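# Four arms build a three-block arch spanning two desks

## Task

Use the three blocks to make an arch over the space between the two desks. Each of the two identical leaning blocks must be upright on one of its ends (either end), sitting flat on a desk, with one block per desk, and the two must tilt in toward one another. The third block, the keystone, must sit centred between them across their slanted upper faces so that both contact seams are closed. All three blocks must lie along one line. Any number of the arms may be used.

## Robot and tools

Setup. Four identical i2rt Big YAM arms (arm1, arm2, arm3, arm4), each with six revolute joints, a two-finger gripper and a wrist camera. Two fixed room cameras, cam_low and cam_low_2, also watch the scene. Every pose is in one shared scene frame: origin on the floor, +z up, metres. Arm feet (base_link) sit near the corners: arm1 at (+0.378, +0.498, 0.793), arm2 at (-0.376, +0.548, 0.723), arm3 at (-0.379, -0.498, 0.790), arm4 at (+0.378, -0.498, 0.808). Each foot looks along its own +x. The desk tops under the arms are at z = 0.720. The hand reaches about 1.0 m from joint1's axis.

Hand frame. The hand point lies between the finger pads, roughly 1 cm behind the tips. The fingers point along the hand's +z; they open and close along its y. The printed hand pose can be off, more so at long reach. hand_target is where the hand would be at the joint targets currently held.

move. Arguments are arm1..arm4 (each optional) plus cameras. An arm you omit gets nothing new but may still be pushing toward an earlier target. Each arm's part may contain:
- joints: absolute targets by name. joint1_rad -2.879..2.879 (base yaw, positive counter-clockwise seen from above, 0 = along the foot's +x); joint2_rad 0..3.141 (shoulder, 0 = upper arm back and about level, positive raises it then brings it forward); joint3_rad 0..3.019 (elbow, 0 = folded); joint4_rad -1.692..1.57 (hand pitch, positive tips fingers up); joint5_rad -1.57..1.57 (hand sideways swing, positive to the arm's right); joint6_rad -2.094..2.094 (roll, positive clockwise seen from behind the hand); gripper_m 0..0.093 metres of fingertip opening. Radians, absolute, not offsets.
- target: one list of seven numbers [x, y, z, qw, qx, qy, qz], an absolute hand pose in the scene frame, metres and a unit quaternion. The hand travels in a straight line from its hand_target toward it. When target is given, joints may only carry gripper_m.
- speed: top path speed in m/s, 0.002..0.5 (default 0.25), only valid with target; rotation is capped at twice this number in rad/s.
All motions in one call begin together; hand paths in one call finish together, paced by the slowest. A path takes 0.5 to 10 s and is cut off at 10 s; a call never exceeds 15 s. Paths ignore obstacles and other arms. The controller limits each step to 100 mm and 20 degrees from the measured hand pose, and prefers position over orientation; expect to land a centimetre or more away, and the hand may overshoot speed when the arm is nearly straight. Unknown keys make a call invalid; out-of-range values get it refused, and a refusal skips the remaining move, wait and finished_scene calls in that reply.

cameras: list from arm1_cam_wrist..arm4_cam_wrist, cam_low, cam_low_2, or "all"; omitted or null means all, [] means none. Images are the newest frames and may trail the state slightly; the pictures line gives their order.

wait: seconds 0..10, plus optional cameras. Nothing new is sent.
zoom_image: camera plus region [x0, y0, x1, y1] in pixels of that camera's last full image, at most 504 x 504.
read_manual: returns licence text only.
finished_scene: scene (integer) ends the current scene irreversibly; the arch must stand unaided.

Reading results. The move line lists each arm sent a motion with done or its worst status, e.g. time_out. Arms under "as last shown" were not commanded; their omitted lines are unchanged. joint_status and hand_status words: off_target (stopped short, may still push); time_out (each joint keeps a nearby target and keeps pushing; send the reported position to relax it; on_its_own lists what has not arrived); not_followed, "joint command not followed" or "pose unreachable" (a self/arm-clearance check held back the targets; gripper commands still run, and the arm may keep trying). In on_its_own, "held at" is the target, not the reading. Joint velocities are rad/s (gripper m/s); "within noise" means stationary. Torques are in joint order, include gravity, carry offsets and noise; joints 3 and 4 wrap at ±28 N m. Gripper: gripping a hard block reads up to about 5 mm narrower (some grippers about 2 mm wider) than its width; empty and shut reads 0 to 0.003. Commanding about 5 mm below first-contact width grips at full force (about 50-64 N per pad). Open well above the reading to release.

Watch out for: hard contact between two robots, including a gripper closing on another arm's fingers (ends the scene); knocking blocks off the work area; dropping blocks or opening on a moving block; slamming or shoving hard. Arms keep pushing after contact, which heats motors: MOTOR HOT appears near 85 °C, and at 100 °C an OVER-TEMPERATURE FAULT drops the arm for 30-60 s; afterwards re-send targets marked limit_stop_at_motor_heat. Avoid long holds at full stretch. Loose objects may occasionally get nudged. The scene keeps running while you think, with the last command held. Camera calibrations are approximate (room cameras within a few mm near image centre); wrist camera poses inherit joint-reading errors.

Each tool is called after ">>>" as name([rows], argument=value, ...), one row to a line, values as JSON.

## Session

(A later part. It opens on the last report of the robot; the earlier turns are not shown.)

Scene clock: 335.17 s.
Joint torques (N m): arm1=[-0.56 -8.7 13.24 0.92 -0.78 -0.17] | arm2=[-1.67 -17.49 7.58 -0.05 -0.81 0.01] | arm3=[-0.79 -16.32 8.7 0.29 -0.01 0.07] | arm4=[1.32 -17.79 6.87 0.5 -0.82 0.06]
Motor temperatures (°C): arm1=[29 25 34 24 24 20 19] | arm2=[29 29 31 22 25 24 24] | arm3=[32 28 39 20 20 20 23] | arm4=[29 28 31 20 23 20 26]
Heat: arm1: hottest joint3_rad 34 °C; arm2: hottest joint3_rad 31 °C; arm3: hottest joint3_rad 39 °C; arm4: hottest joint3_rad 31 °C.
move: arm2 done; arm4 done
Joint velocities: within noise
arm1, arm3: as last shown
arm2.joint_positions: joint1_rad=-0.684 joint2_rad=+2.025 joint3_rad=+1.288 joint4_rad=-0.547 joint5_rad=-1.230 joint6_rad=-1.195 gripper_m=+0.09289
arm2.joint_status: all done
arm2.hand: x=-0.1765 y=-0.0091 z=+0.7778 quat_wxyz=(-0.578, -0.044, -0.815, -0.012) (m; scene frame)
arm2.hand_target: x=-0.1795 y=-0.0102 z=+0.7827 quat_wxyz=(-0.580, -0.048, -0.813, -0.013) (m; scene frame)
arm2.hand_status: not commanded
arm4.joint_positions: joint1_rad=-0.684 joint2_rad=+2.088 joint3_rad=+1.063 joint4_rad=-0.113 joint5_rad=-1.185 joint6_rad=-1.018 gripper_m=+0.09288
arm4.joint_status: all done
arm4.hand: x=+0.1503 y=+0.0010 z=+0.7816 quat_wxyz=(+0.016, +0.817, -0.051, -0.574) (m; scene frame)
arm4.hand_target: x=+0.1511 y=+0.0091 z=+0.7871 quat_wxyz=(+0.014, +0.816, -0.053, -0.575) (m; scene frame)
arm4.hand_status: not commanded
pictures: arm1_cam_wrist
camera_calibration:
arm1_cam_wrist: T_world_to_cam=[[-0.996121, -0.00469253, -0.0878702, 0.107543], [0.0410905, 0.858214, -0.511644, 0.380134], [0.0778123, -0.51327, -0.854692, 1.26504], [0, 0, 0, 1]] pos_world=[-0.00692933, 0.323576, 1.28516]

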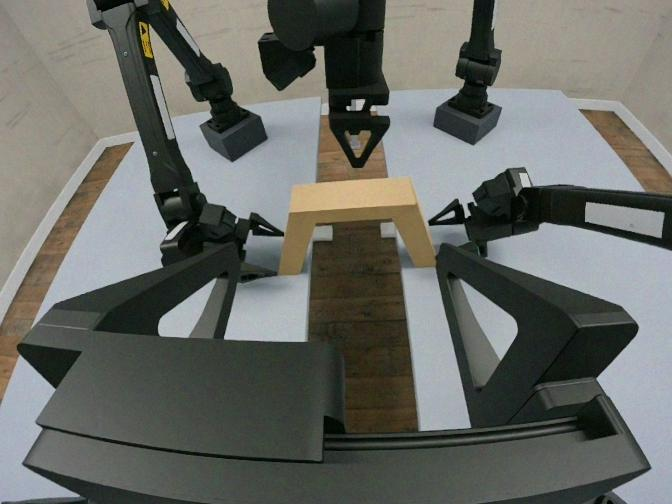

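>>> move(arm2={"joints": {"joint1_rad": -0.78, "joint4_rad": -0.60}}, arm4={"joints": {"joint1_rad": -0.79, "joint4_rad": -0.17}}, cameras=["arm1_cam_wrist", "cam_low", "cam_low_2"])

>>> zoom_image(camera="arm1_cam_wrist", region=[230, 110, 480, 290])

>>> zoom_image(camera="cam_low_2", region=[395, 215, 520, 305])

>>> zoom_image(camera="cam_low", region=[430, 180, 500, 290])

Scene clock: 337.97 s.
Joint torques (N m): arm1=[-0.56 -8.7 13.22 0.95 -0.78 -0.17] | arm2=[-1.26 -17.73 7.56 -0.13 -0.8 0] | arm3=[-0.21 -16.62 8.64 0.18 0.01 0.09] | arm4=[2.43 -17.79 6.83 0.39 -0.83 0.06]
Motor temperatures (°C): arm1=[29 25 34 24 24 20 19] | arm2=[29 29 31 22 25 24 24] | arm3=[32 28 39 20 20 20 23] | arm4=[29 28 31 20 23 20 26]
Heat: arm1: hottest joint3_rad 34 °C; arm2: hottest joint3_rad 31 °C; arm3: hottest joint3_rad 39 °C; arm4: hottest joint3_rad 31 °C.
move: arm2 done; arm4 done
Joint velocities: within noise
arm1: as last shown
arm2.joint_positions: joint1_rad=-0.786 joint2_rad=+2.025 joint3_rad=+1.288 joint4_rad=-0.591 joint5_rad=-1.230 joint6_rad=-1.195 gripper_m=+0.09289
arm2.joint_status: all done
arm2.hand: x=-0.2340 y=-0.0208 z=+0.7769 quat_wxyz=(-0.576, -0.098, -0.811, +0.000) (m; scene frame)
arm2.hand_target: x=-0.2304 y=-0.0200 z=+0.7817 quat_wxyz=(-0.578, -0.097, -0.810, -0.004) (m; scene frame)
arm2.hand_status: not commanded
arm3.joint_positions: joint1_rad=+0.178 joint2_rad=+1.874 joint3_rad=+1.916 joint4_rad=-1.455 joint5_rad=+0.001 joint6_rad=+0.932 gripper_m=+0.08493
arm3.joint_status: not commanded
arm3.hand: x=-0.0078 y=-0.0011 z=+1.0350 quat_wxyz=(-0.047, -0.001, -0.997, -0.063) (m; scene frame)
arm3.hand_target: x=+0.0000 y=-0.0029 z=+1.0320 quat_wxyz=(-0.048, -0.002, -0.997, -0.065) (m; scene frame)
arm3.hand_status: not commanded
arm4.joint_positions: joint1_rad=-0.798 joint2_rad=+2.088 joint3_rad=+1.063 joint4_rad=-0.157 joint5_rad=-1.185 joint6_rad=-1.018 gripper_m=+0.09288
arm4.joint_status: all done
arm4.hand: x=+0.2082 y=+0.0179 z=+0.7792 quat_wxyz=(+0.001, +0.814, -0.110, -0.571) (m; scene frame)
arm4.hand_target: x=+0.2039 y=+0.0239 z=+0.7847 quat_wxyz=(+0.003, +0.813, -0.107, -0.573) (m; scene frame)
arm4.hand_status: not commanded
pictures: arm1_cam_wrist, cam_low, cam_low_2
camera_calibration:
arm1_cam_wrist: T_world_to_cam=[[-0.996121, -0.00469253, -0.0878702, 0.107543], [0.0410905, 0.858214, -0.511644, 0.380134], [0.0778123, -0.51327, -0.854692, 1.26504], [0, 0, 0, 1]] pos_world=[-0.00692933, 0.323576, 1.28516]

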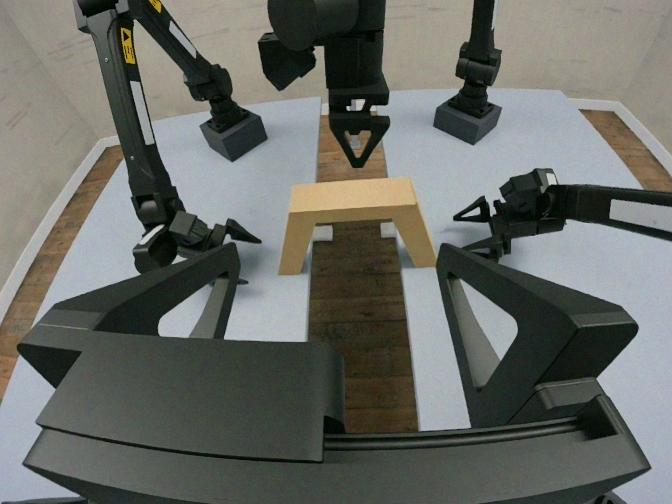

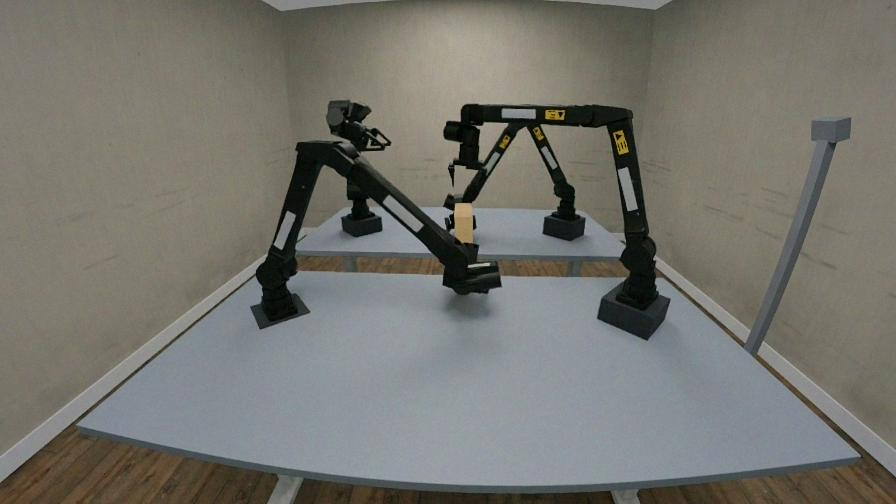

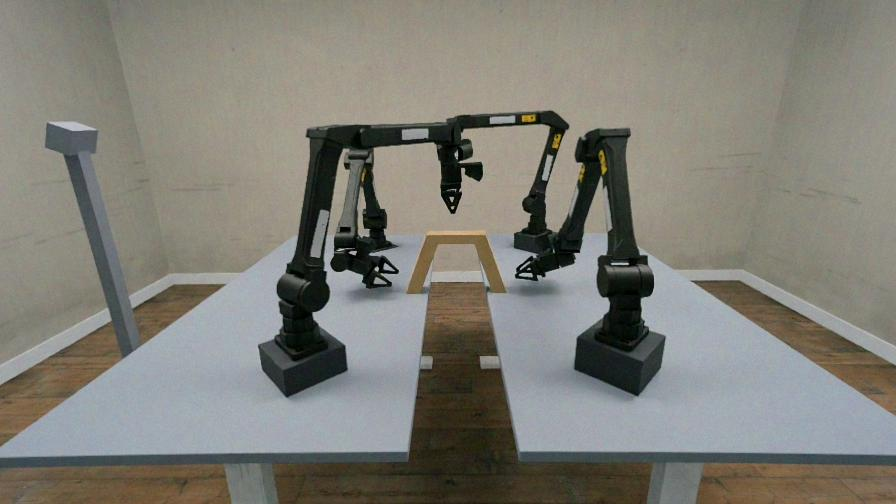

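Scaled by 2.016 from the camera's 672x504 image, which has a finer 960x720 frame.

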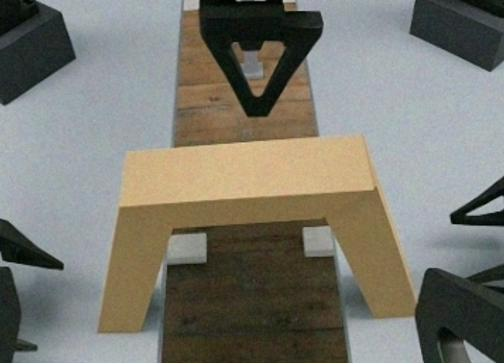

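Scaled by 4.032 from the camera's 896x504 image, which has a finer 1280x720 frame.

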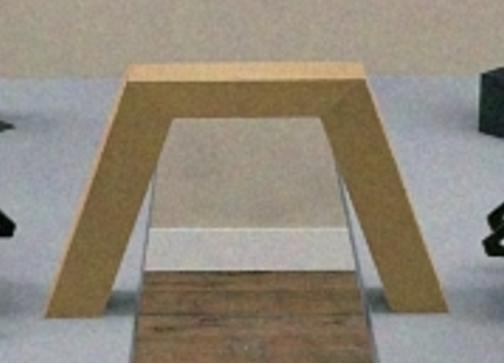

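Scaled by 4.582 from the camera's 896x504 image, which has a finer 1280x720 frame.

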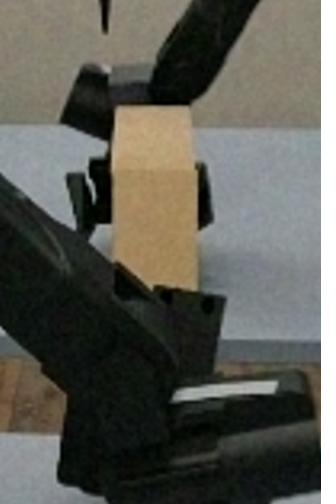

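>>> move(arm2={"target": [-0.32, -0.01, 0.95, 0.578, 0.097, 0.81, 0.004], "speed": 0.2}, arm4={"target": [0.30, 0.01, 0.95, 0.003, 0.813, -0.107, -0.573], "speed": 0.2}, arm3={"target": [-0.20, -0.22, 1.12, 0, 0, 1, 0], "speed": 0.2}, cameras=["cam_low", "cam_low_2", "arm1_cam_wrist"])

Scene clock: 369.70 s.
Joint torques (N m): arm1=[-0.56 -8.82 13.24 0.95 -0.77 -0.17] | arm2=[-1.85 -15.33 12.9 -0.69 -0.49 -0.2] | arm3=[1.96 -6.3 7.83 -0.29 0.16 0.3] | arm4=[1.26 -16.73 10.59 -0.54 -0.82 -0.19]
Motor temperatures (°C): arm1=[29 26 35 24 24 20 19] | arm2=[28 30 31 22 25 24 23] | arm3=[32 27 37 20 20 20 23] | arm4=[29 28 31 20 23 20 25]
Heat: arm1: hottest joint3_rad 35 °C; arm2: hottest joint3_rad 31 °C; arm3: hottest joint3_rad 37 °C; arm4: hottest joint3_rad 31 °C.
move: arm2 off_target; arm3 off_target; arm4 off_target
Joint velocities: within noise
arm1: as last shown
arm2.joint_positions: joint1_rad=-0.938 joint2_rad=+1.874 joint3_rad=+1.524 joint4_rad=-1.495 joint5_rad=-1.239 joint6_rad=-1.692 gripper_m=+0.09289
arm2.joint_status: not commanded
arm2.hand: x=-0.3119 y=+0.0031 z=+0.9369 quat_wxyz=(-0.581, -0.106, -0.807, -0.022) (m; scene frame)
arm2.hand_target: x=-0.3199 y=-0.0096 z=+0.9500 quat_wxyz=(-0.578, -0.094, -0.811, -0.001) (m; scene frame)
arm2.hand_status: off_target (0.020 m and 2.4 deg from the pose sent, 0.194 m and 0.5 deg at the start)
arm3.joint_positions: joint1_rad=+0.237 joint2_rad=+1.174 joint3_rad=+1.360 joint4_rad=-1.674 joint5_rad=+0.001 joint6_rad=+0.989 gripper_m=+0.08493
arm3.joint_status: not commanded
arm3.hand: x=-0.1946 y=-0.2196 z=+1.1217 quat_wxyz=(-0.022, +0.000, -0.999, -0.034) (m; scene frame)
arm3.hand_target: x=-0.1998 y=-0.2199 z=+1.1193 quat_wxyz=(-0.019, +0.000, -0.999, -0.029) (m; scene frame)
arm3.hand_status: off_target (0.006 m and 4.7 deg from the pose sent, 0.303 m and 9.0 deg at the start; a joint's target at an end of its range on 41 of 83 steps)
arm4.joint_positions: joint1_rad=-0.978 joint2_rad=+1.822 joint3_rad=+1.203 joint4_rad=-1.104 joint5_rad=-1.214 joint6_rad=-1.542 gripper_m=+0.09288
arm4.joint_status: not commanded
arm4.hand: x=+0.2941 y=-0.0057 z=+0.9341 quat_wxyz=(+0.025, +0.811, -0.120, -0.572) (m; scene frame)
arm4.hand_target: x=+0.2998 y=+0.0088 z=+0.9503 quat_wxyz=(+0.003, +0.813, -0.106, -0.572) (m; scene frame)
arm4.hand_status: off_target (0.023 m and 3.0 deg from the pose sent, 0.194 m and 0.5 deg at the start)
pictures: arm1_cam_wrist, cam_low, cam_low_2
camera_calibration:
arm1_cam_wrist: T_world_to_cam=[[-0.996121, -0.00469253, -0.0878702, 0.107543], [0.0410905, 0.858214, -0.511644, 0.380134], [0.0778123, -0.51327, -0.854692, 1.26504], [0, 0, 0, 1]] pos_world=[-0.00692933, 0.323576, 1.28516]

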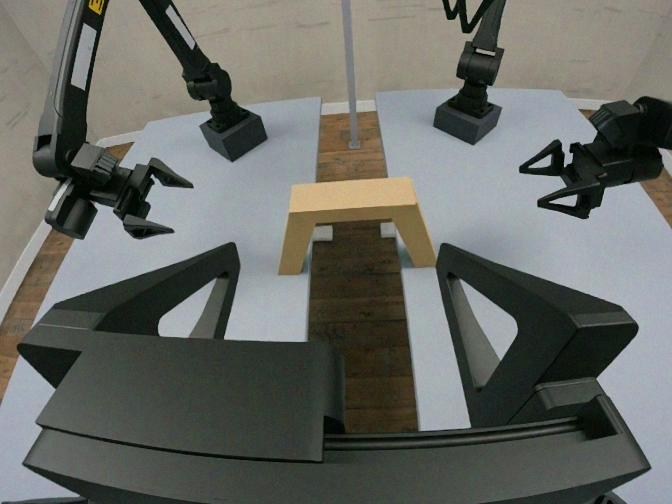

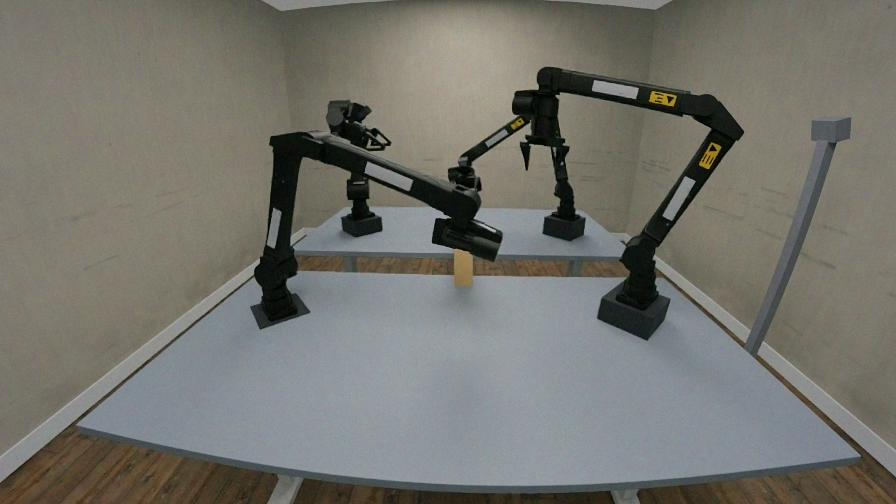

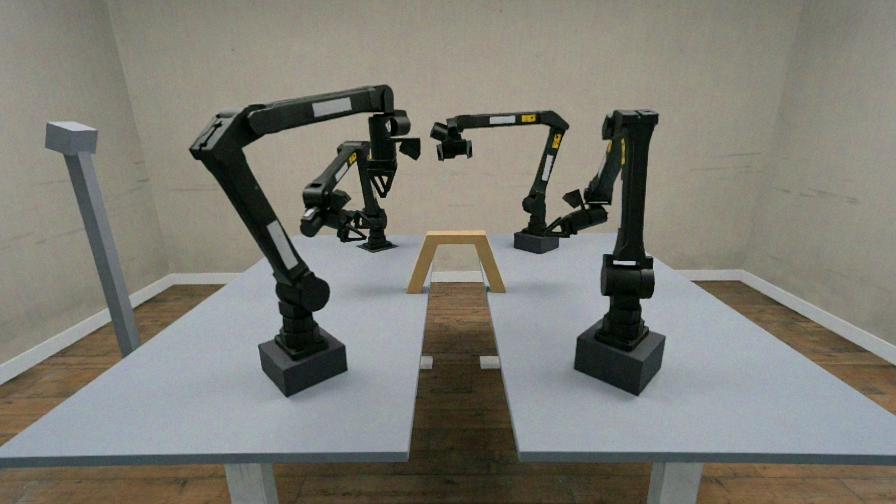

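>>> zoom_image(camera="cam_low_2", region=[400, 225, 512, 300])

>>> zoom_image(camera="arm1_cam_wrist", region=[260, 160, 450, 290])

Scaled by 4.500 from the camera's 896x504 image, which has a finer 1280x720 frame.

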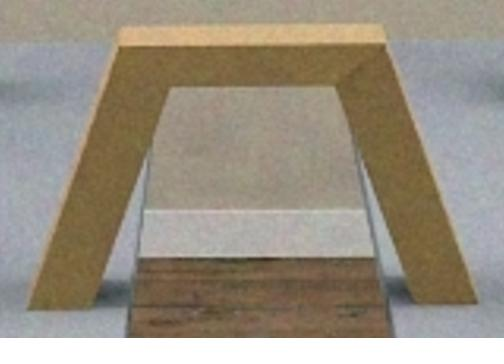

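Scaled by 2.653 from the camera's 672x504 image, which has a finer 960x720 frame.

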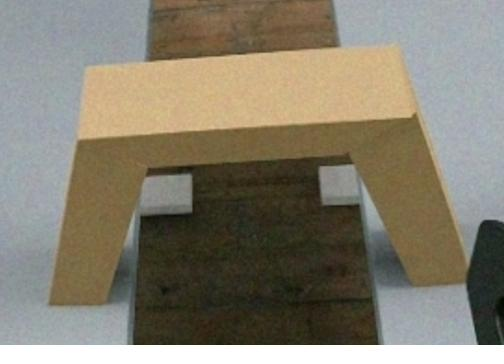

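>>> move(arm2={"joints": {"joint1_rad": -0.344, "joint2_rad": 0.9, "joint3_rad": 1.349, "joint4_rad": -1.179, "joint5_rad": -0.039, "joint6_rad": -0.043}}, arm4={"joints": {"joint1_rad": -0.487, "joint2_rad": 0.9, "joint3_rad": 1.435, "joint4_rad": -1.145, "joint5_rad": 0.142, "joint6_rad": -0.011}}, cameras=[])

>>> move(arm1={"target": [0.27, 0.02, 0.92, 0.012, 0.8112, -0.0133, -0.5851], "speed": 0.25}, arm3={"target": [-0.27, -0.02, 0.92, 0.5842, 0.0087, 0.8117, 0.0037], "speed": 0.25}, cameras=["arm1_cam_wrist", "arm3_cam_wrist", "cam_low", "cam_low_2"])

Scene clock: 382.27 s.
Joint torques (N m): arm1=[-0.56 -8.64 13.23 0.91 -0.77 -0.17] | arm2=[-0.09 -1.67 9.11 1.57 0.08 0.09] | arm3=[2.08 -6.48 7.95 -0.38 0.17 0.28] | arm4=[1.61 -5.3 10.77 1.51 0.16 0.15]
Motor temperatures (°C): arm1=[29 26 35 24 24 20 19] | arm2=[28 31 32 22 25 24 23] | arm3=[32 27 36 20 20 20 23] | arm4=[28 29 34 20 23 20 25]
Heat: arm1: hottest joint3_rad 35 °C; arm2: hottest joint3_rad 32 °C; arm3: hottest joint3_rad 36 °C; arm4: hottest joint3_rad 34 °C.
move: arm2 done; arm4 done
Joint velocities: within noise
arm1.joint_positions: joint1_rad=-0.572 joint2_rad=+1.266 joint3_rad=+1.281 joint4_rad=-1.140 joint5_rad=-1.160 joint6_rad=-1.040 gripper_m=+0.09398
arm1.joint_status: not commanded
arm1.hand: x=-0.0001 y=+0.2609 z=+1.1809 quat_wxyz=(-0.415, -0.594, -0.572, +0.385) (m; scene frame)
arm1.hand_target: x=-0.0022 y=+0.2633 z=+1.1950 quat_wxyz=(-0.405, -0.582, -0.579, +0.404) (m; scene frame)
arm1.hand_status: not commanded
arm2.joint_positions: joint1_rad=-0.357 joint2_rad=+0.903 joint3_rad=+1.357 joint4_rad=-1.197 joint5_rad=-0.042 joint6_rad=-0.063 gripper_m=+0.09291
arm2.joint_status: all done
arm2.hand: x=-0.2247 y=+0.2124 z=+1.1921 quat_wxyz=(-0.333, -0.476, -0.784, +0.219) (m; scene frame)
arm2.hand_target: x=-0.2206 y=+0.2136 z=+1.1905 quat_wxyz=(-0.337, -0.476, -0.782, +0.217) (m; scene frame)
arm2.hand_status: not commanded
arm3: as last shown
arm4.joint_positions: joint1_rad=-0.484 joint2_rad=+0.902 joint3_rad=+1.414 joint4_rad=-1.133 joint5_rad=+0.131 joint6_rad=-0.033 gripper_m=+0.09290
arm4.joint_status: all done
arm4.hand: x=+0.2772 y=-0.1386 z=+1.3226 quat_wxyz=(-0.318, +0.714, -0.527, -0.333) (m; scene frame)
arm4.hand_target: x=+0.2797 y=-0.1416 z=+1.3318 quat_wxyz=(-0.319, +0.707, -0.533, -0.338) (m; scene frame)
arm4.hand_status: not commanded
pictures: none
No camera images: "cameras" was empty.

Scene clock: 387.67 s.
Joint torques (N m): arm1=[-0.03 -11.46 12.36 -0.94 0.34 0.06] | arm2=[-0.32 -2.43 9.13 1.55 0.06 0.07] | arm3=[1.9 -12.45 9.91 -1.14 0.83 0.29] | arm4=[1.67 -5.36 10.76 1.5 0.15 0.16]
Motor temperatures (°C): arm1=[29 26 35 24 24 20 19] | arm2=[28 30 33 22 25 24 23] | arm3=[32 27 36 20 20 20 23] | arm4=[28 29 33 20 23 20 25]
Heat: arm1: hottest joint3_rad 35 °C; arm2: hottest joint3_rad 33 °C; arm3: hottest joint3_rad 36 °C; arm4: hottest joint3_rad 33 °C.
move: arm1 off_target; arm3 off_target
Joint velocities: within noise
arm1.joint_positions: joint1_rad=+0.915 joint2_rad=+1.848 joint3_rad=+1.180 joint4_rad=-1.254 joint5_rad=+1.244 joint6_rad=+1.942 gripper_m=+0.09398
arm1.joint_status: not commanded
arm1.hand: x=+0.2683 y=+0.0357 z=+0.9119 quat_wxyz=(-0.002, -0.808, +0.001, +0.589) (m; scene frame)
arm1.hand_target: x=+0.2700 y=+0.0201 z=+0.9202 quat_wxyz=(-0.015, -0.810, +0.014, +0.586) (m; scene frame)
arm1.hand_status: off_target (0.018 m and 1.9 deg from the pose sent, 0.446 m and 90.5 deg at the start)
arm2, arm4: as last shown
arm2.hand: x=-0.2245 y=+0.2125 z=+1.1921 quat_wxyz=(-0.333, -0.476, -0.784, +0.219) (m; scene frame)
arm2.hand_target: x=-0.2206 y=+0.2136 z=+1.1905 quat_wxyz=(-0.337, -0.476, -0.783, +0.217) (m; scene frame)
arm3.joint_positions: joint1_rad=+0.921 joint2_rad=+1.846 joint3_rad=+1.191 joint4_rad=-1.271 joint5_rad=+1.225 joint6_rad=+1.922 gripper_m=+0.08493
arm3.joint_status: not commanded
arm3.hand: x=-0.2630 y=-0.0370 z=+0.9101 quat_wxyz=(-0.583, +0.001, -0.812, +0.013) (m; scene frame)
arm3.hand_target: x=-0.2693 y=-0.0202 z=+0.9196 quat_wxyz=(-0.584, -0.008, -0.811, -0.005) (m; scene frame)
arm3.hand_status: off_target (0.021 m and 2.3 deg from the pose sent, 0.294 m and 69.0 deg at the start)
arm4.hand_target: x=+0.2797 y=-0.1416 z=+1.3317 quat_wxyz=(-0.319, +0.707, -0.533, -0.338) (m; scene frame)
pictures: arm1_cam_wrist, arm3_cam_wrist, cam_low, cam_low_2
camera_calibration:
arm1_cam_wrist: T_world_to_cam=[[-0.00951922, 0.999205, -0.0387194, 0.00484942], [0.828733, -0.0137846, -0.559475, 0.288118], [-0.559564, -0.0374138, -0.827942, 1.02833], [0, 0, 0, 1]] pos_world=[0.336693, 0.0375999, 1.01278]
arm3_cam_wrist: T_world_to_cam=[[-0.0254183, -0.99947, 0.0203403, -0.0624819], [-0.815536, 0.00896458, -0.578637, 0.315688], [0.578148, -0.0312962, -0.815331, 1.01621], [0, 0, 0, 1]] pos_world=[-0.331655, -0.0334752, 1.01249]

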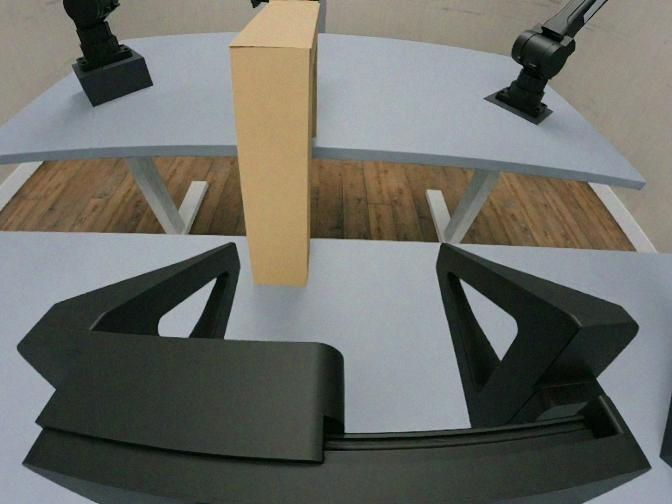

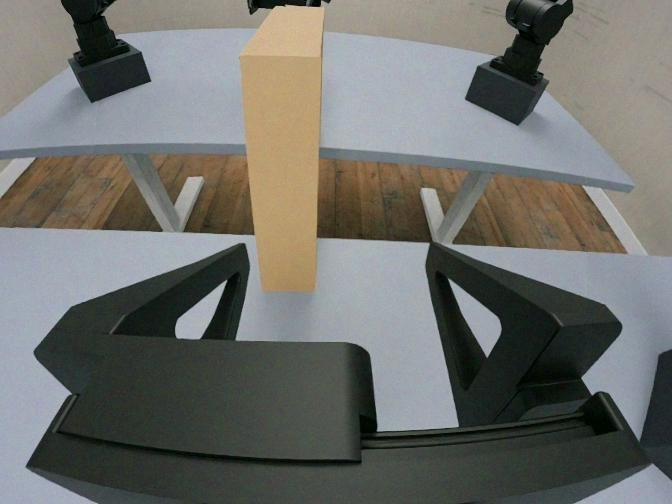

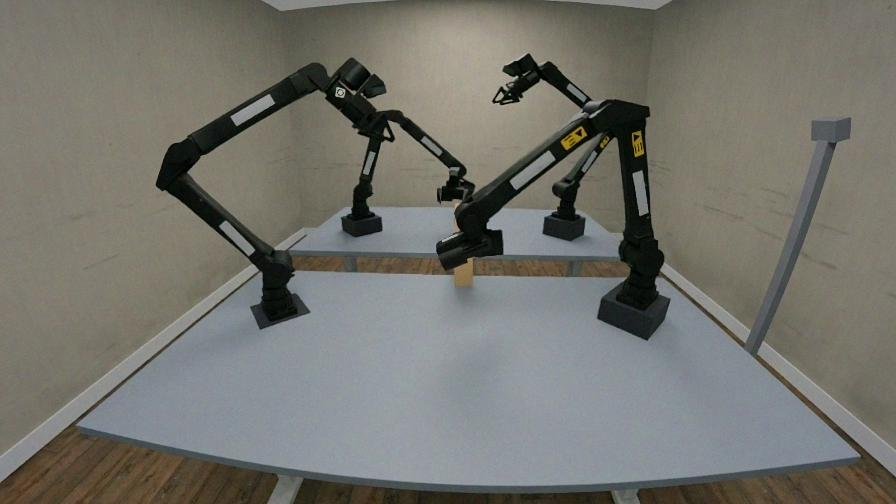

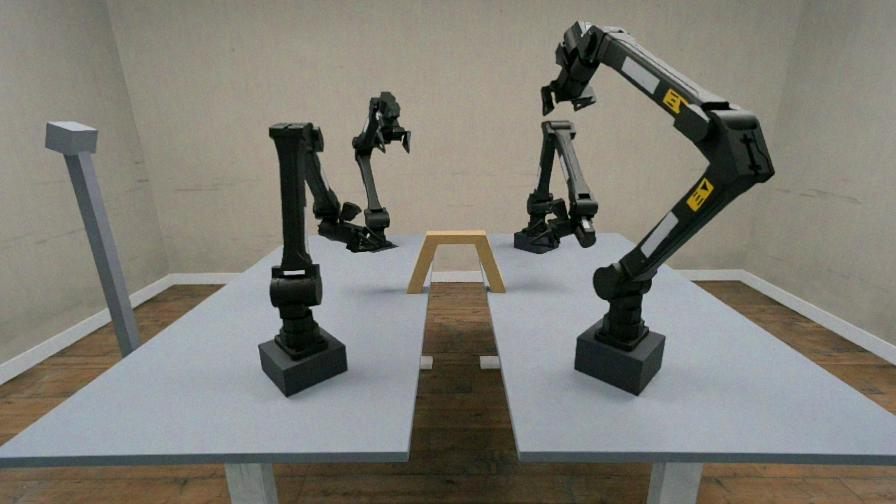

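>>> move(arm1={"target": [0.233, -0.039, 0.813, 0.0384, 0.8221, -0.0324, -0.5695], "speed": 0.1, "joints": {"gripper_m": 0.093}}, arm3={"target": [-0.231, 0.030, 0.813, 0.5743, 0.0258, 0.8187, 0.0399], "speed": 0.1, "joints": {"gripper_m": 0.093}}, cameras=["arm1_cam_wrist", "arm3_cam_wrist", "cam_low_2"])

Scene clock: 412.40 s.
Joint torques (N m): arm1=[-0.85 -13.51 11.03 0.24 0.38 -0.16] | arm2=[0.03 -2.55 9.06 1.52 0.06 0.09] | arm3=[-0.73 -15.38 8.58 0.02 0.51 0.05] | arm4=[1.61 -5.25 10.8 1.48 0.14 0.16]
Motor temperatures (°C): arm1=[29 26 34 24 24 20 19] | arm2=[28 29 33 22 24 24 23] | arm3=[31 26 37 20 21 20 22] | arm4=[28 27 33 20 22 20 25]
Heat: arm1: hottest joint3_rad 34 °C; arm2: hottest joint3_rad 33 °C; arm3: hottest joint3_rad 37 °C; arm4: hottest joint3_rad 33 °C.
move: arm1 off_target; arm3 off_target
Joint velocities: within noise
arm1.joint_positions: joint1_rad=+0.840 joint2_rad=+2.077 joint3_rad=+1.237 joint4_rad=-0.795 joint5_rad=+1.224 joint6_rad=+1.700 gripper_m=+0.09313
arm1.joint_status: all done
arm1.hand: x=+0.2384 y=-0.0202 z=+0.8061 quat_wxyz=(-0.024, -0.820, +0.017, +0.572) (m; scene frame)
arm1.hand_target: x=+0.2331 y=-0.0374 z=+0.8140 quat_wxyz=(-0.038, -0.821, +0.032, +0.569) (m; scene frame)
arm1.hand_status: off_target (0.021 m and 2.4 deg from the pose sent, 0.129 m and 6.2 deg at the start)
arm2, arm4: as last shown
arm3.joint_positions: joint1_rad=+0.858 joint2_rad=+2.051 joint3_rad=+1.198 joint4_rad=-0.740 joint5_rad=+1.230 joint6_rad=+1.661 gripper_m=+0.09290
arm3.joint_status: all done
arm3.hand: x=-0.2366 y=+0.0131 z=+0.8060 quat_wxyz=(-0.576, -0.014, -0.817, -0.029) (m; scene frame)
arm3.hand_target: x=-0.2309 y=+0.0283 z=+0.8134 quat_wxyz=(-0.574, -0.026, -0.818, -0.039) (m; scene frame)
arm3.hand_status: off_target (0.019 m and 1.9 deg from the pose sent, 0.122 m and 7.0 deg at the start)
pictures: arm1_cam_wrist, arm3_cam_wrist, cam_low_2
camera_calibration:
arm1_cam_wrist: T_world_to_cam=[[-0.00566595, 0.995497, -0.0946245, 0.100387], [0.850667, -0.0449449, -0.523779, 0.218283], [-0.525674, -0.0834617, -0.846582, 0.927897], [0, 0, 0, 1]] pos_world=[0.302654, -0.0126808, 0.909372]
arm3_cam_wrist: T_world_to_cam=[[-0.00153559, -0.99787, -0.065213, 0.0650124], [-0.826489, 0.0379782, -0.56167, 0.259871], [0.56295, 0.0530353, -0.824787, 0.920594], [0, 0, 0, 1]] pos_world=[-0.303368, 0.00618053, 0.909496]

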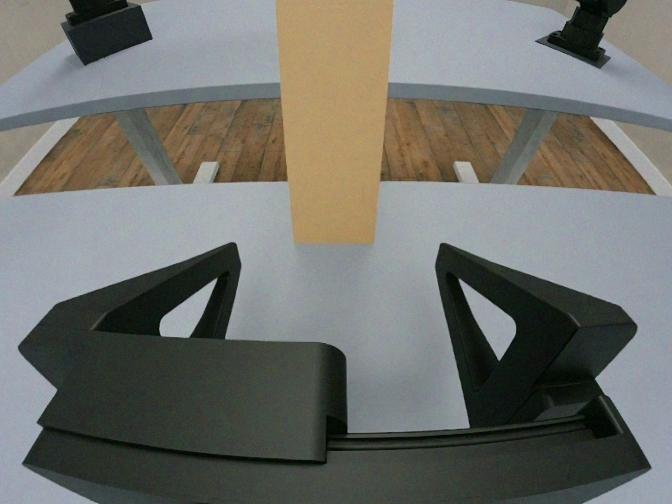

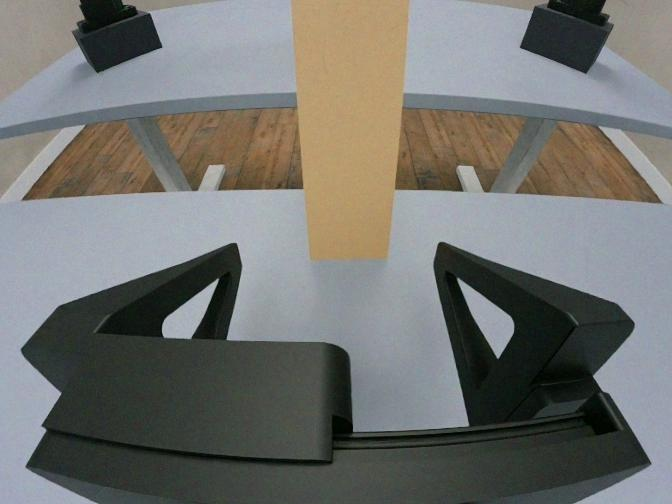

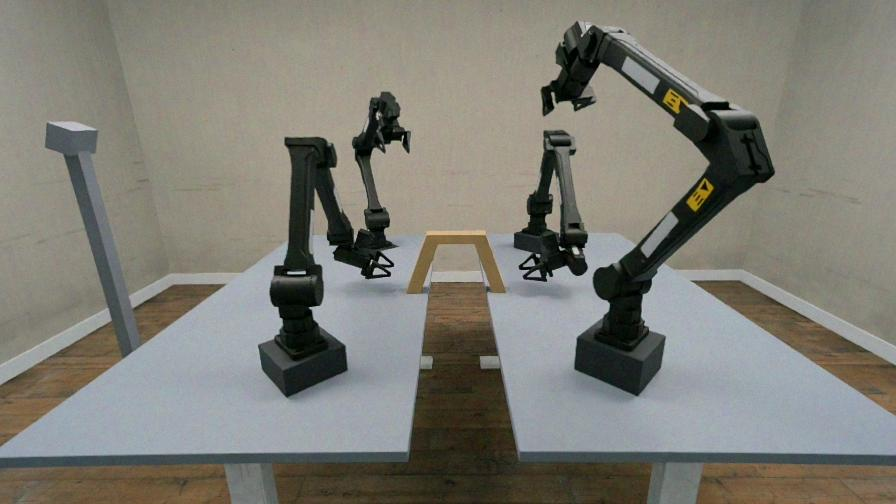

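>>> move(arm1={"target": [0.168, -0.0406, 0.804, 0.0384, 0.8221, -0.0324, -0.5695], "speed": 0.08}, arm3={"target": [-0.171, 0.0213, 0.796, 0.5743, 0.0258, 0.8187, 0.0399], "speed": 0.08}, cameras=["arm1_cam_wrist", "arm3_cam_wrist", "cam_low_2"])

Scene clock: 419.40 s.
Joint torques (N m): arm1=[-0.67 -14.56 7.06 0.77 0.36 -0.16] | arm2=[0.03 -2.61 9.1 1.52 0.05 0.06] | arm3=[-0.21 -15.27 4.96 0.55 0.44 0.05] | arm4=[1.73 -5.3 10.78 1.5 0.15 0.16]
Motor temperatures (°C): arm1=[29 26 33 24 24 20 19] | arm2=[28 29 33 22 24 24 23] | arm3=[31 26 36 20 21 20 22] | arm4=[28 26 33 20 22 20 25]
Heat: arm1: hottest joint3_rad 33 °C; arm2: hottest joint3_rad 33 °C; arm3: hottest joint3_rad 36 °C; arm4: hottest joint3_rad 33 °C.
move: arm1 done; arm3 done
Joint velocities: within noise
arm1.joint_positions: joint1_rad=+0.716 joint2_rad=+2.077 joint3_rad=+1.218 joint4_rad=-0.416 joint5_rad=+1.204 joint6_rad=+1.353 gripper_m=+0.09313
arm1.joint_status: not commanded
arm1.hand: x=+0.1730 y=-0.0416 z=+0.8035 quat_wxyz=(-0.038, -0.820, +0.028, +0.570) (m; scene frame)
arm1.hand_target: x=+0.1680 y=-0.0407 z=+0.8038 quat_wxyz=(-0.038, -0.821, +0.032, +0.569) (m; scene frame)
arm1.hand_status: done (0.005 m and 0.5 deg from the pose sent, 0.073 m and 2.4 deg at the start)
arm2, arm4: as last shown
arm3.joint_positions: joint1_rad=+0.740 joint2_rad=+2.051 joint3_rad=+1.147 joint4_rad=-0.335 joint5_rad=+1.210 joint6_rad=+1.325 gripper_m=+0.09290
arm3.joint_status: not commanded
arm3.hand: x=-0.1760 y=+0.0247 z=+0.7976 quat_wxyz=(-0.575, -0.026, -0.817, -0.044) (m; scene frame)
arm3.hand_target: x=-0.1712 y=+0.0215 z=+0.7960 quat_wxyz=(-0.574, -0.025, -0.818, -0.040) (m; scene frame)
arm3.hand_status: done (0.006 m and 0.5 deg from the pose sent, 0.067 m and 1.9 deg at the start)
pictures: arm1_cam_wrist, arm3_cam_wrist, cam_low_2
camera_calibration:
arm1_cam_wrist: T_world_to_cam=[[-0.00281647, 0.991591, -0.129379, 0.148353], [0.853067, -0.0651274, -0.517722, 0.265462], [-0.521794, -0.111827, -0.84571, 0.886945], [0, 0, 0, 1]] pos_world=[0.236764, -0.0306323, 0.906728]
arm3_cam_wrist: T_world_to_cam=[[-0.00322558, -0.99463, -0.103444, 0.106236], [-0.826963, 0.0608146, -0.558957, 0.301982], [0.562246, 0.0837411, -0.822719, 0.876377], [0, 0, 0, 1]] pos_world=[-0.242669, 0.0139123, 0.900796]

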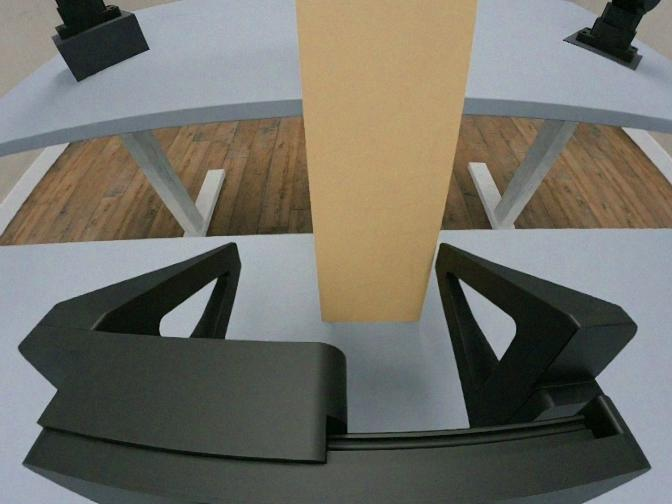

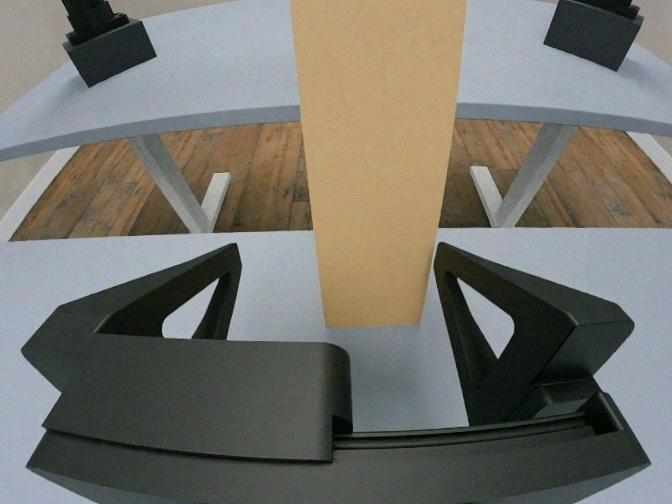

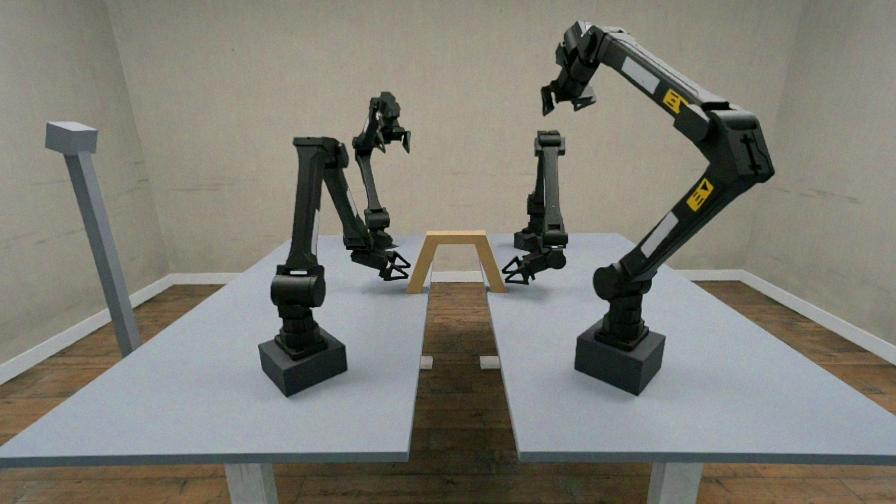

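>>> move(arm1={"target": [0.172, -0.018, 0.806, 0.0384, 0.8221, -0.0324, -0.5695], "speed": 0.08}, arm3={"target": [-0.175, 0.0, 0.798, 0.5743, 0.0258, 0.8187, 0.0399], "speed": 0.08}, cameras=["arm1_cam_wrist", "arm3_cam_wrist"])

Scene clock: 422.43 s.
Joint torques (N m): arm1=[-0.38 -15.74 6.61 0.75 0.45 -0.02] | arm2=[0.03 -2.37 9.07 1.54 0.07 0.09] | arm3=[0.15 -16.32 4.68 0.54 0.48 0.17] | arm4=[1.67 -5.3 10.76 1.48 0.15 0.16]
Motor temperatures (°C): arm1=[29 26 33 24 24 20 19] | arm2=[28 28 33 22 24 24 23] | arm3=[31 26 35 20 21 20 22] | arm4=[28 26 33 20 22 20 25]
Heat: arm1: hottest joint3_rad 33 °C; arm2: hottest joint3_rad 33 °C; arm3: hottest joint3_rad 35 °C; arm4: hottest joint3_rad 33 °C.
move: arm1 off_target; arm3 done
Joint velocities: within noise
arm1.joint_positions: joint1_rad=+0.716 joint2_rad=+2.062 joint3_rad=+1.144 joint4_rad=-0.396 joint5_rad=+1.204 joint6_rad=+1.352 gripper_m=+0.09313
arm1.joint_status: not commanded
arm1.hand: x=+0.1753 y=-0.0146 z=+0.7913 quat_wxyz=(-0.021, -0.822, +0.017, +0.569) (m; scene frame)
arm1.hand_target: x=+0.1720 y=-0.0178 z=+0.8058 quat_wxyz=(-0.038, -0.821, +0.032, +0.569) (m; scene frame)
arm1.hand_status: off_target (0.015 m and 2.6 deg from the pose sent, 0.024 m and 0.5 deg at the start)
arm2, arm4: as last shown
arm3.joint_positions: joint1_rad=+0.740 joint2_rad=+2.032 joint3_rad=+1.080 joint4_rad=-0.320 joint5_rad=+1.208 joint6_rad=+1.325 gripper_m=+0.09290
arm3.joint_status: not commanded
arm3.hand: x=-0.1780 y=+0.0000 z=+0.7892 quat_wxyz=(-0.574, -0.016, -0.818, -0.030) (m; scene frame)
arm3.hand_target: x=-0.1751 y=+0.0001 z=+0.7977 quat_wxyz=(-0.573, -0.026, -0.818, -0.040) (m; scene frame)
arm3.hand_status: done (0.009 m and 1.6 deg from the pose sent, 0.025 m and 0.5 deg at the start)
pictures: arm1_cam_wrist, arm3_cam_wrist
camera_calibration:
arm1_cam_wrist: T_world_to_cam=[[-0.00320119, 0.996007, -0.0892181, 0.0883687], [0.854728, -0.0435854, -0.517244, 0.258686], [-0.519067, -0.0779129, -0.851175, 0.885225], [0, 0, 0, 1]] pos_world=[0.238668, -0.00777044, 0.895169]
arm3_cam_wrist: T_world_to_cam=[[-0.00305768, -0.99749, -0.0707381, 0.0550264], [-0.829258, 0.0420622, -0.557281, 0.295398], [0.558858, 0.0569562, -0.827305, 0.875718], [0, 0, 0, 1]] pos_world=[-0.244272, -0.00741434, 0.892998]

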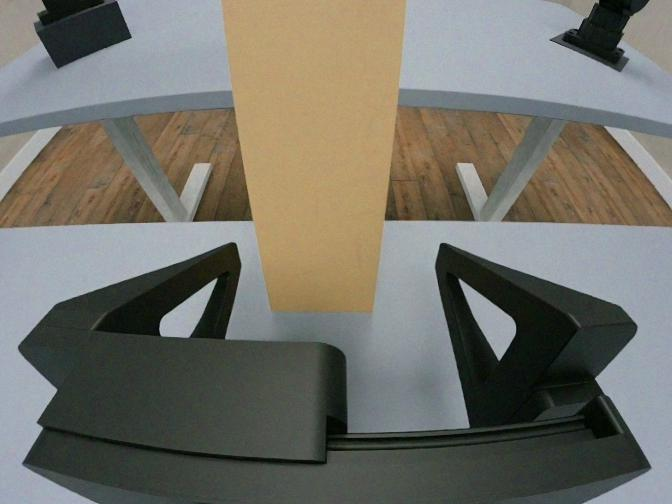

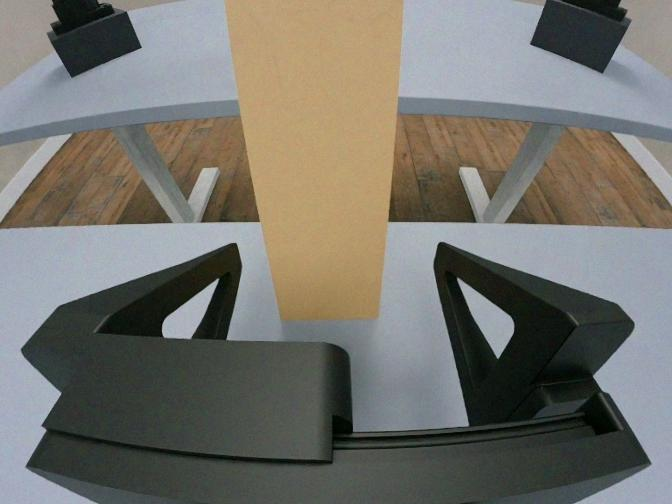

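>>> move(arm1={"target": [0.172, -0.029, 0.812, 0.0384, 0.8221, -0.0324, -0.5695], "speed": 0.08}, arm3={"target": [-0.175, 0.010, 0.80, 0.5743, 0.0258, 0.8187, 0.0399], "speed": 0.08}, cameras=["arm1_cam_wrist", "arm3_cam_wrist"])

Scene clock: 426.37 s.
Joint torques (N m): arm1=[-0.21 -15.56 9.77 -0.17 0.45 0.01] | arm2=[0.09 -2.67 9.16 1.58 0.07 0.08] | arm3=[0.38 -15.68 7.09 -0.18 0.56 0.19] | arm4=[1.61 -5.25 10.77 1.48 0.14 0.16]
Motor temperatures (°C): arm1=[29 26 33 24 24 20 19] | arm2=[28 28 33 22 24 24 23] | arm3=[31 27 35 20 21 20 22] | arm4=[28 26 33 20 22 20 25]
Heat: arm1: hottest joint3_rad 33 °C; arm2: hottest joint3_rad 33 °C; arm3: hottest joint3_rad 35 °C; arm4: hottest joint3_rad 33 °C.
move: arm1 off_target; arm3 off_target
Joint velocities: within noise
arm1.joint_positions: joint1_rad=+0.716 joint2_rad=+2.062 joint3_rad=+1.144 joint4_rad=-0.405 joint5_rad=+1.204 joint6_rad=+1.352 gripper_m=+0.09313
arm1.joint_status: not commanded
arm1.hand: x=+0.1754 y=-0.0134 z=+0.7910 quat_wxyz=(-0.018, -0.822, +0.014, +0.569) (m; scene frame)
arm1.hand_target: x=+0.1721 y=-0.0283 z=+0.8123 quat_wxyz=(-0.039, -0.821, +0.032, +0.569) (m; scene frame)
arm1.hand_status: off_target (0.026 m and 3.2 deg from the pose sent, 0.025 m and 2.6 deg at the start)
arm2, arm4: as last shown
arm3.joint_positions: joint1_rad=+0.740 joint2_rad=+2.032 joint3_rad=+1.080 joint4_rad=-0.320 joint5_rad=+1.208 joint6_rad=+1.325 gripper_m=+0.09290
arm3.joint_status: not commanded
arm3.hand: x=-0.1780 y=+0.0000 z=+0.7892 quat_wxyz=(-0.574, -0.016, -0.818, -0.030) (m; scene frame)
arm3.hand_target: x=-0.1750 y=+0.0098 z=+0.8002 quat_wxyz=(-0.574, -0.026, -0.818, -0.040) (m; scene frame)
arm3.hand_status: off_target (0.015 m and 1.6 deg from the pose sent, 0.015 m and 1.6 deg at the start)
pictures: arm1_cam_wrist, arm3_cam_wrist
camera_calibration:
arm1_cam_wrist: T_world_to_cam=[[-0.003174, 0.996783, -0.0800903, 0.0799688], [0.855108, -0.0388171, -0.516995, 0.258319], [-0.518441, -0.0701267, -0.852233, 0.885936], [0, 0, 0, 1]] pos_world=[0.238669, -0.00755649, 0.894979]
arm3_cam_wrist: T_world_to_cam=[[-0.00305768, -0.99749, -0.0707381, 0.0550264], [-0.829258, 0.0420622, -0.557281, 0.295398], [0.558858, 0.0569562, -0.827305, 0.875718], [0, 0, 0, 1]] pos_world=[-0.244272, -0.00741434, 0.892998]

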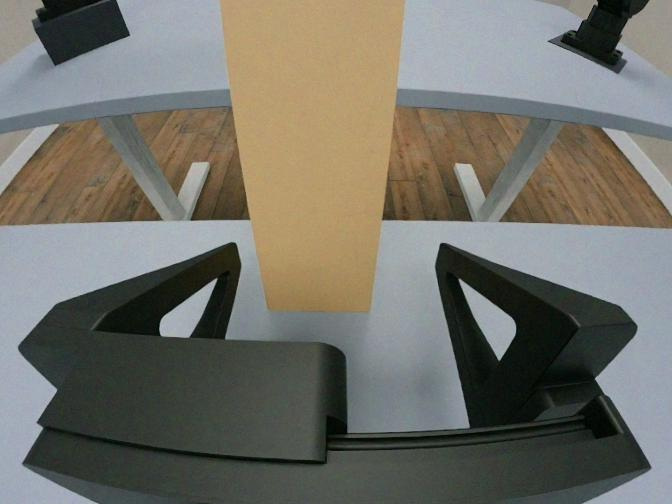

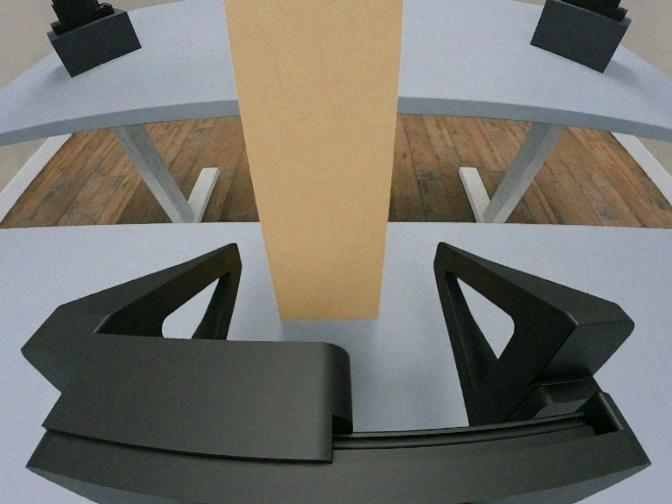

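>>> move(arm1={"target": [0.29, -0.02, 0.85, 0.0384, 0.8221, -0.0324, -0.5695], "speed": 0.15}, arm3={"target": [-0.29, 0.0, 0.85, 0.5743, 0.0258, 0.8187, 0.0399], "speed": 0.15}, cameras=["cam_low_2"])

>>> zoom_image(camera="cam_low_2", region=[350, 180, 560, 310])

Scene clock: 436.57 s.
Joint torques (N m): arm1=[0.79 -13.1 11.44 -0.91 0.34 0.04] | arm2=[-0.21 -2.2 9.18 1.58 0.05 0.07] | arm3=[1.67 -13.8 8.98 -1.09 0.4 0.31] | arm4=[1.61 -5.36 10.77 1.47 0.14 0.17]
Motor temperatures (°C): arm1=[29 26 33 24 24 20 19] | arm2=[28 28 33 22 24 24 23] | arm3=[31 27 34 20 21 20 22] | arm4=[28 25 34 20 22 20 25]
Heat: arm1: hottest joint3_rad 33 °C; arm2: hottest joint3_rad 33 °C; arm3: hottest joint3_rad 34 °C; arm4: hottest joint3_rad 34 °C.
move: arm1 off_target; arm3 off_target
Joint velocities: within noise
arm1.joint_positions: joint1_rad=+0.934 joint2_rad=+2.028 joint3_rad=+1.272 joint4_rad=-1.139 joint5_rad=+1.204 joint6_rad=+1.988 gripper_m=+0.09313
arm1.joint_status: not commanded
arm1.hand: x=+0.2847 y=-0.0045 z=+0.8440 quat_wxyz=(-0.026, -0.820, +0.024, +0.572) (m; scene frame)
arm1.hand_target: x=+0.2902 y=-0.0201 z=+0.8502 quat_wxyz=(-0.040, -0.821, +0.033, +0.568) (m; scene frame)
arm1.hand_status: off_target (0.017 m and 1.7 deg from the pose sent, 0.129 m and 3.2 deg at the start)
arm2, arm4: as last shown
arm3.joint_positions: joint1_rad=+0.959 joint2_rad=+1.982 joint3_rad=+1.202 joint4_rad=-1.110 joint5_rad=+1.214 joint6_rad=+1.974 gripper_m=+0.09290
arm3.joint_status: not commanded
arm3.hand: x=-0.2839 y=-0.0153 z=+0.8449 quat_wxyz=(-0.577, -0.016, -0.816, -0.026) (m; scene frame)
arm3.hand_target: x=-0.2900 y=-0.0001 z=+0.8504 quat_wxyz=(-0.574, -0.026, -0.818, -0.041) (m; scene frame)
arm3.hand_status: off_target (0.017 m and 2.0 deg from the pose sent, 0.127 m and 1.6 deg at the start)
pictures: cam_low_2

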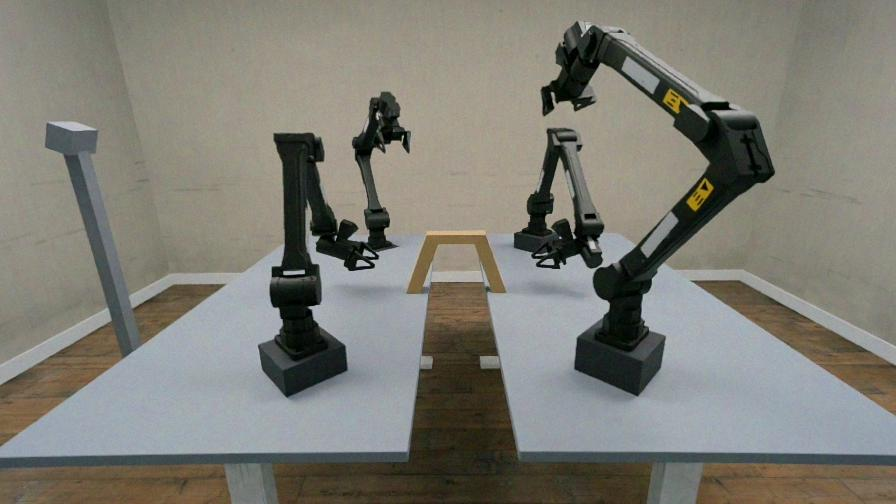

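Scaled by 2.400 from the camera's 896x504 image, which has a finer 1280x720 frame.

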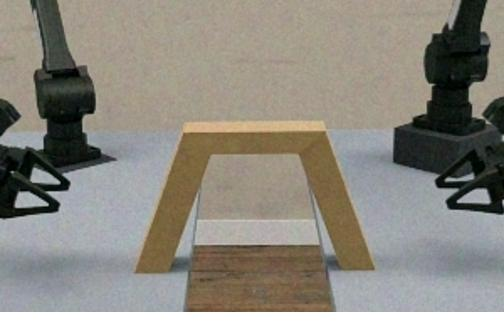

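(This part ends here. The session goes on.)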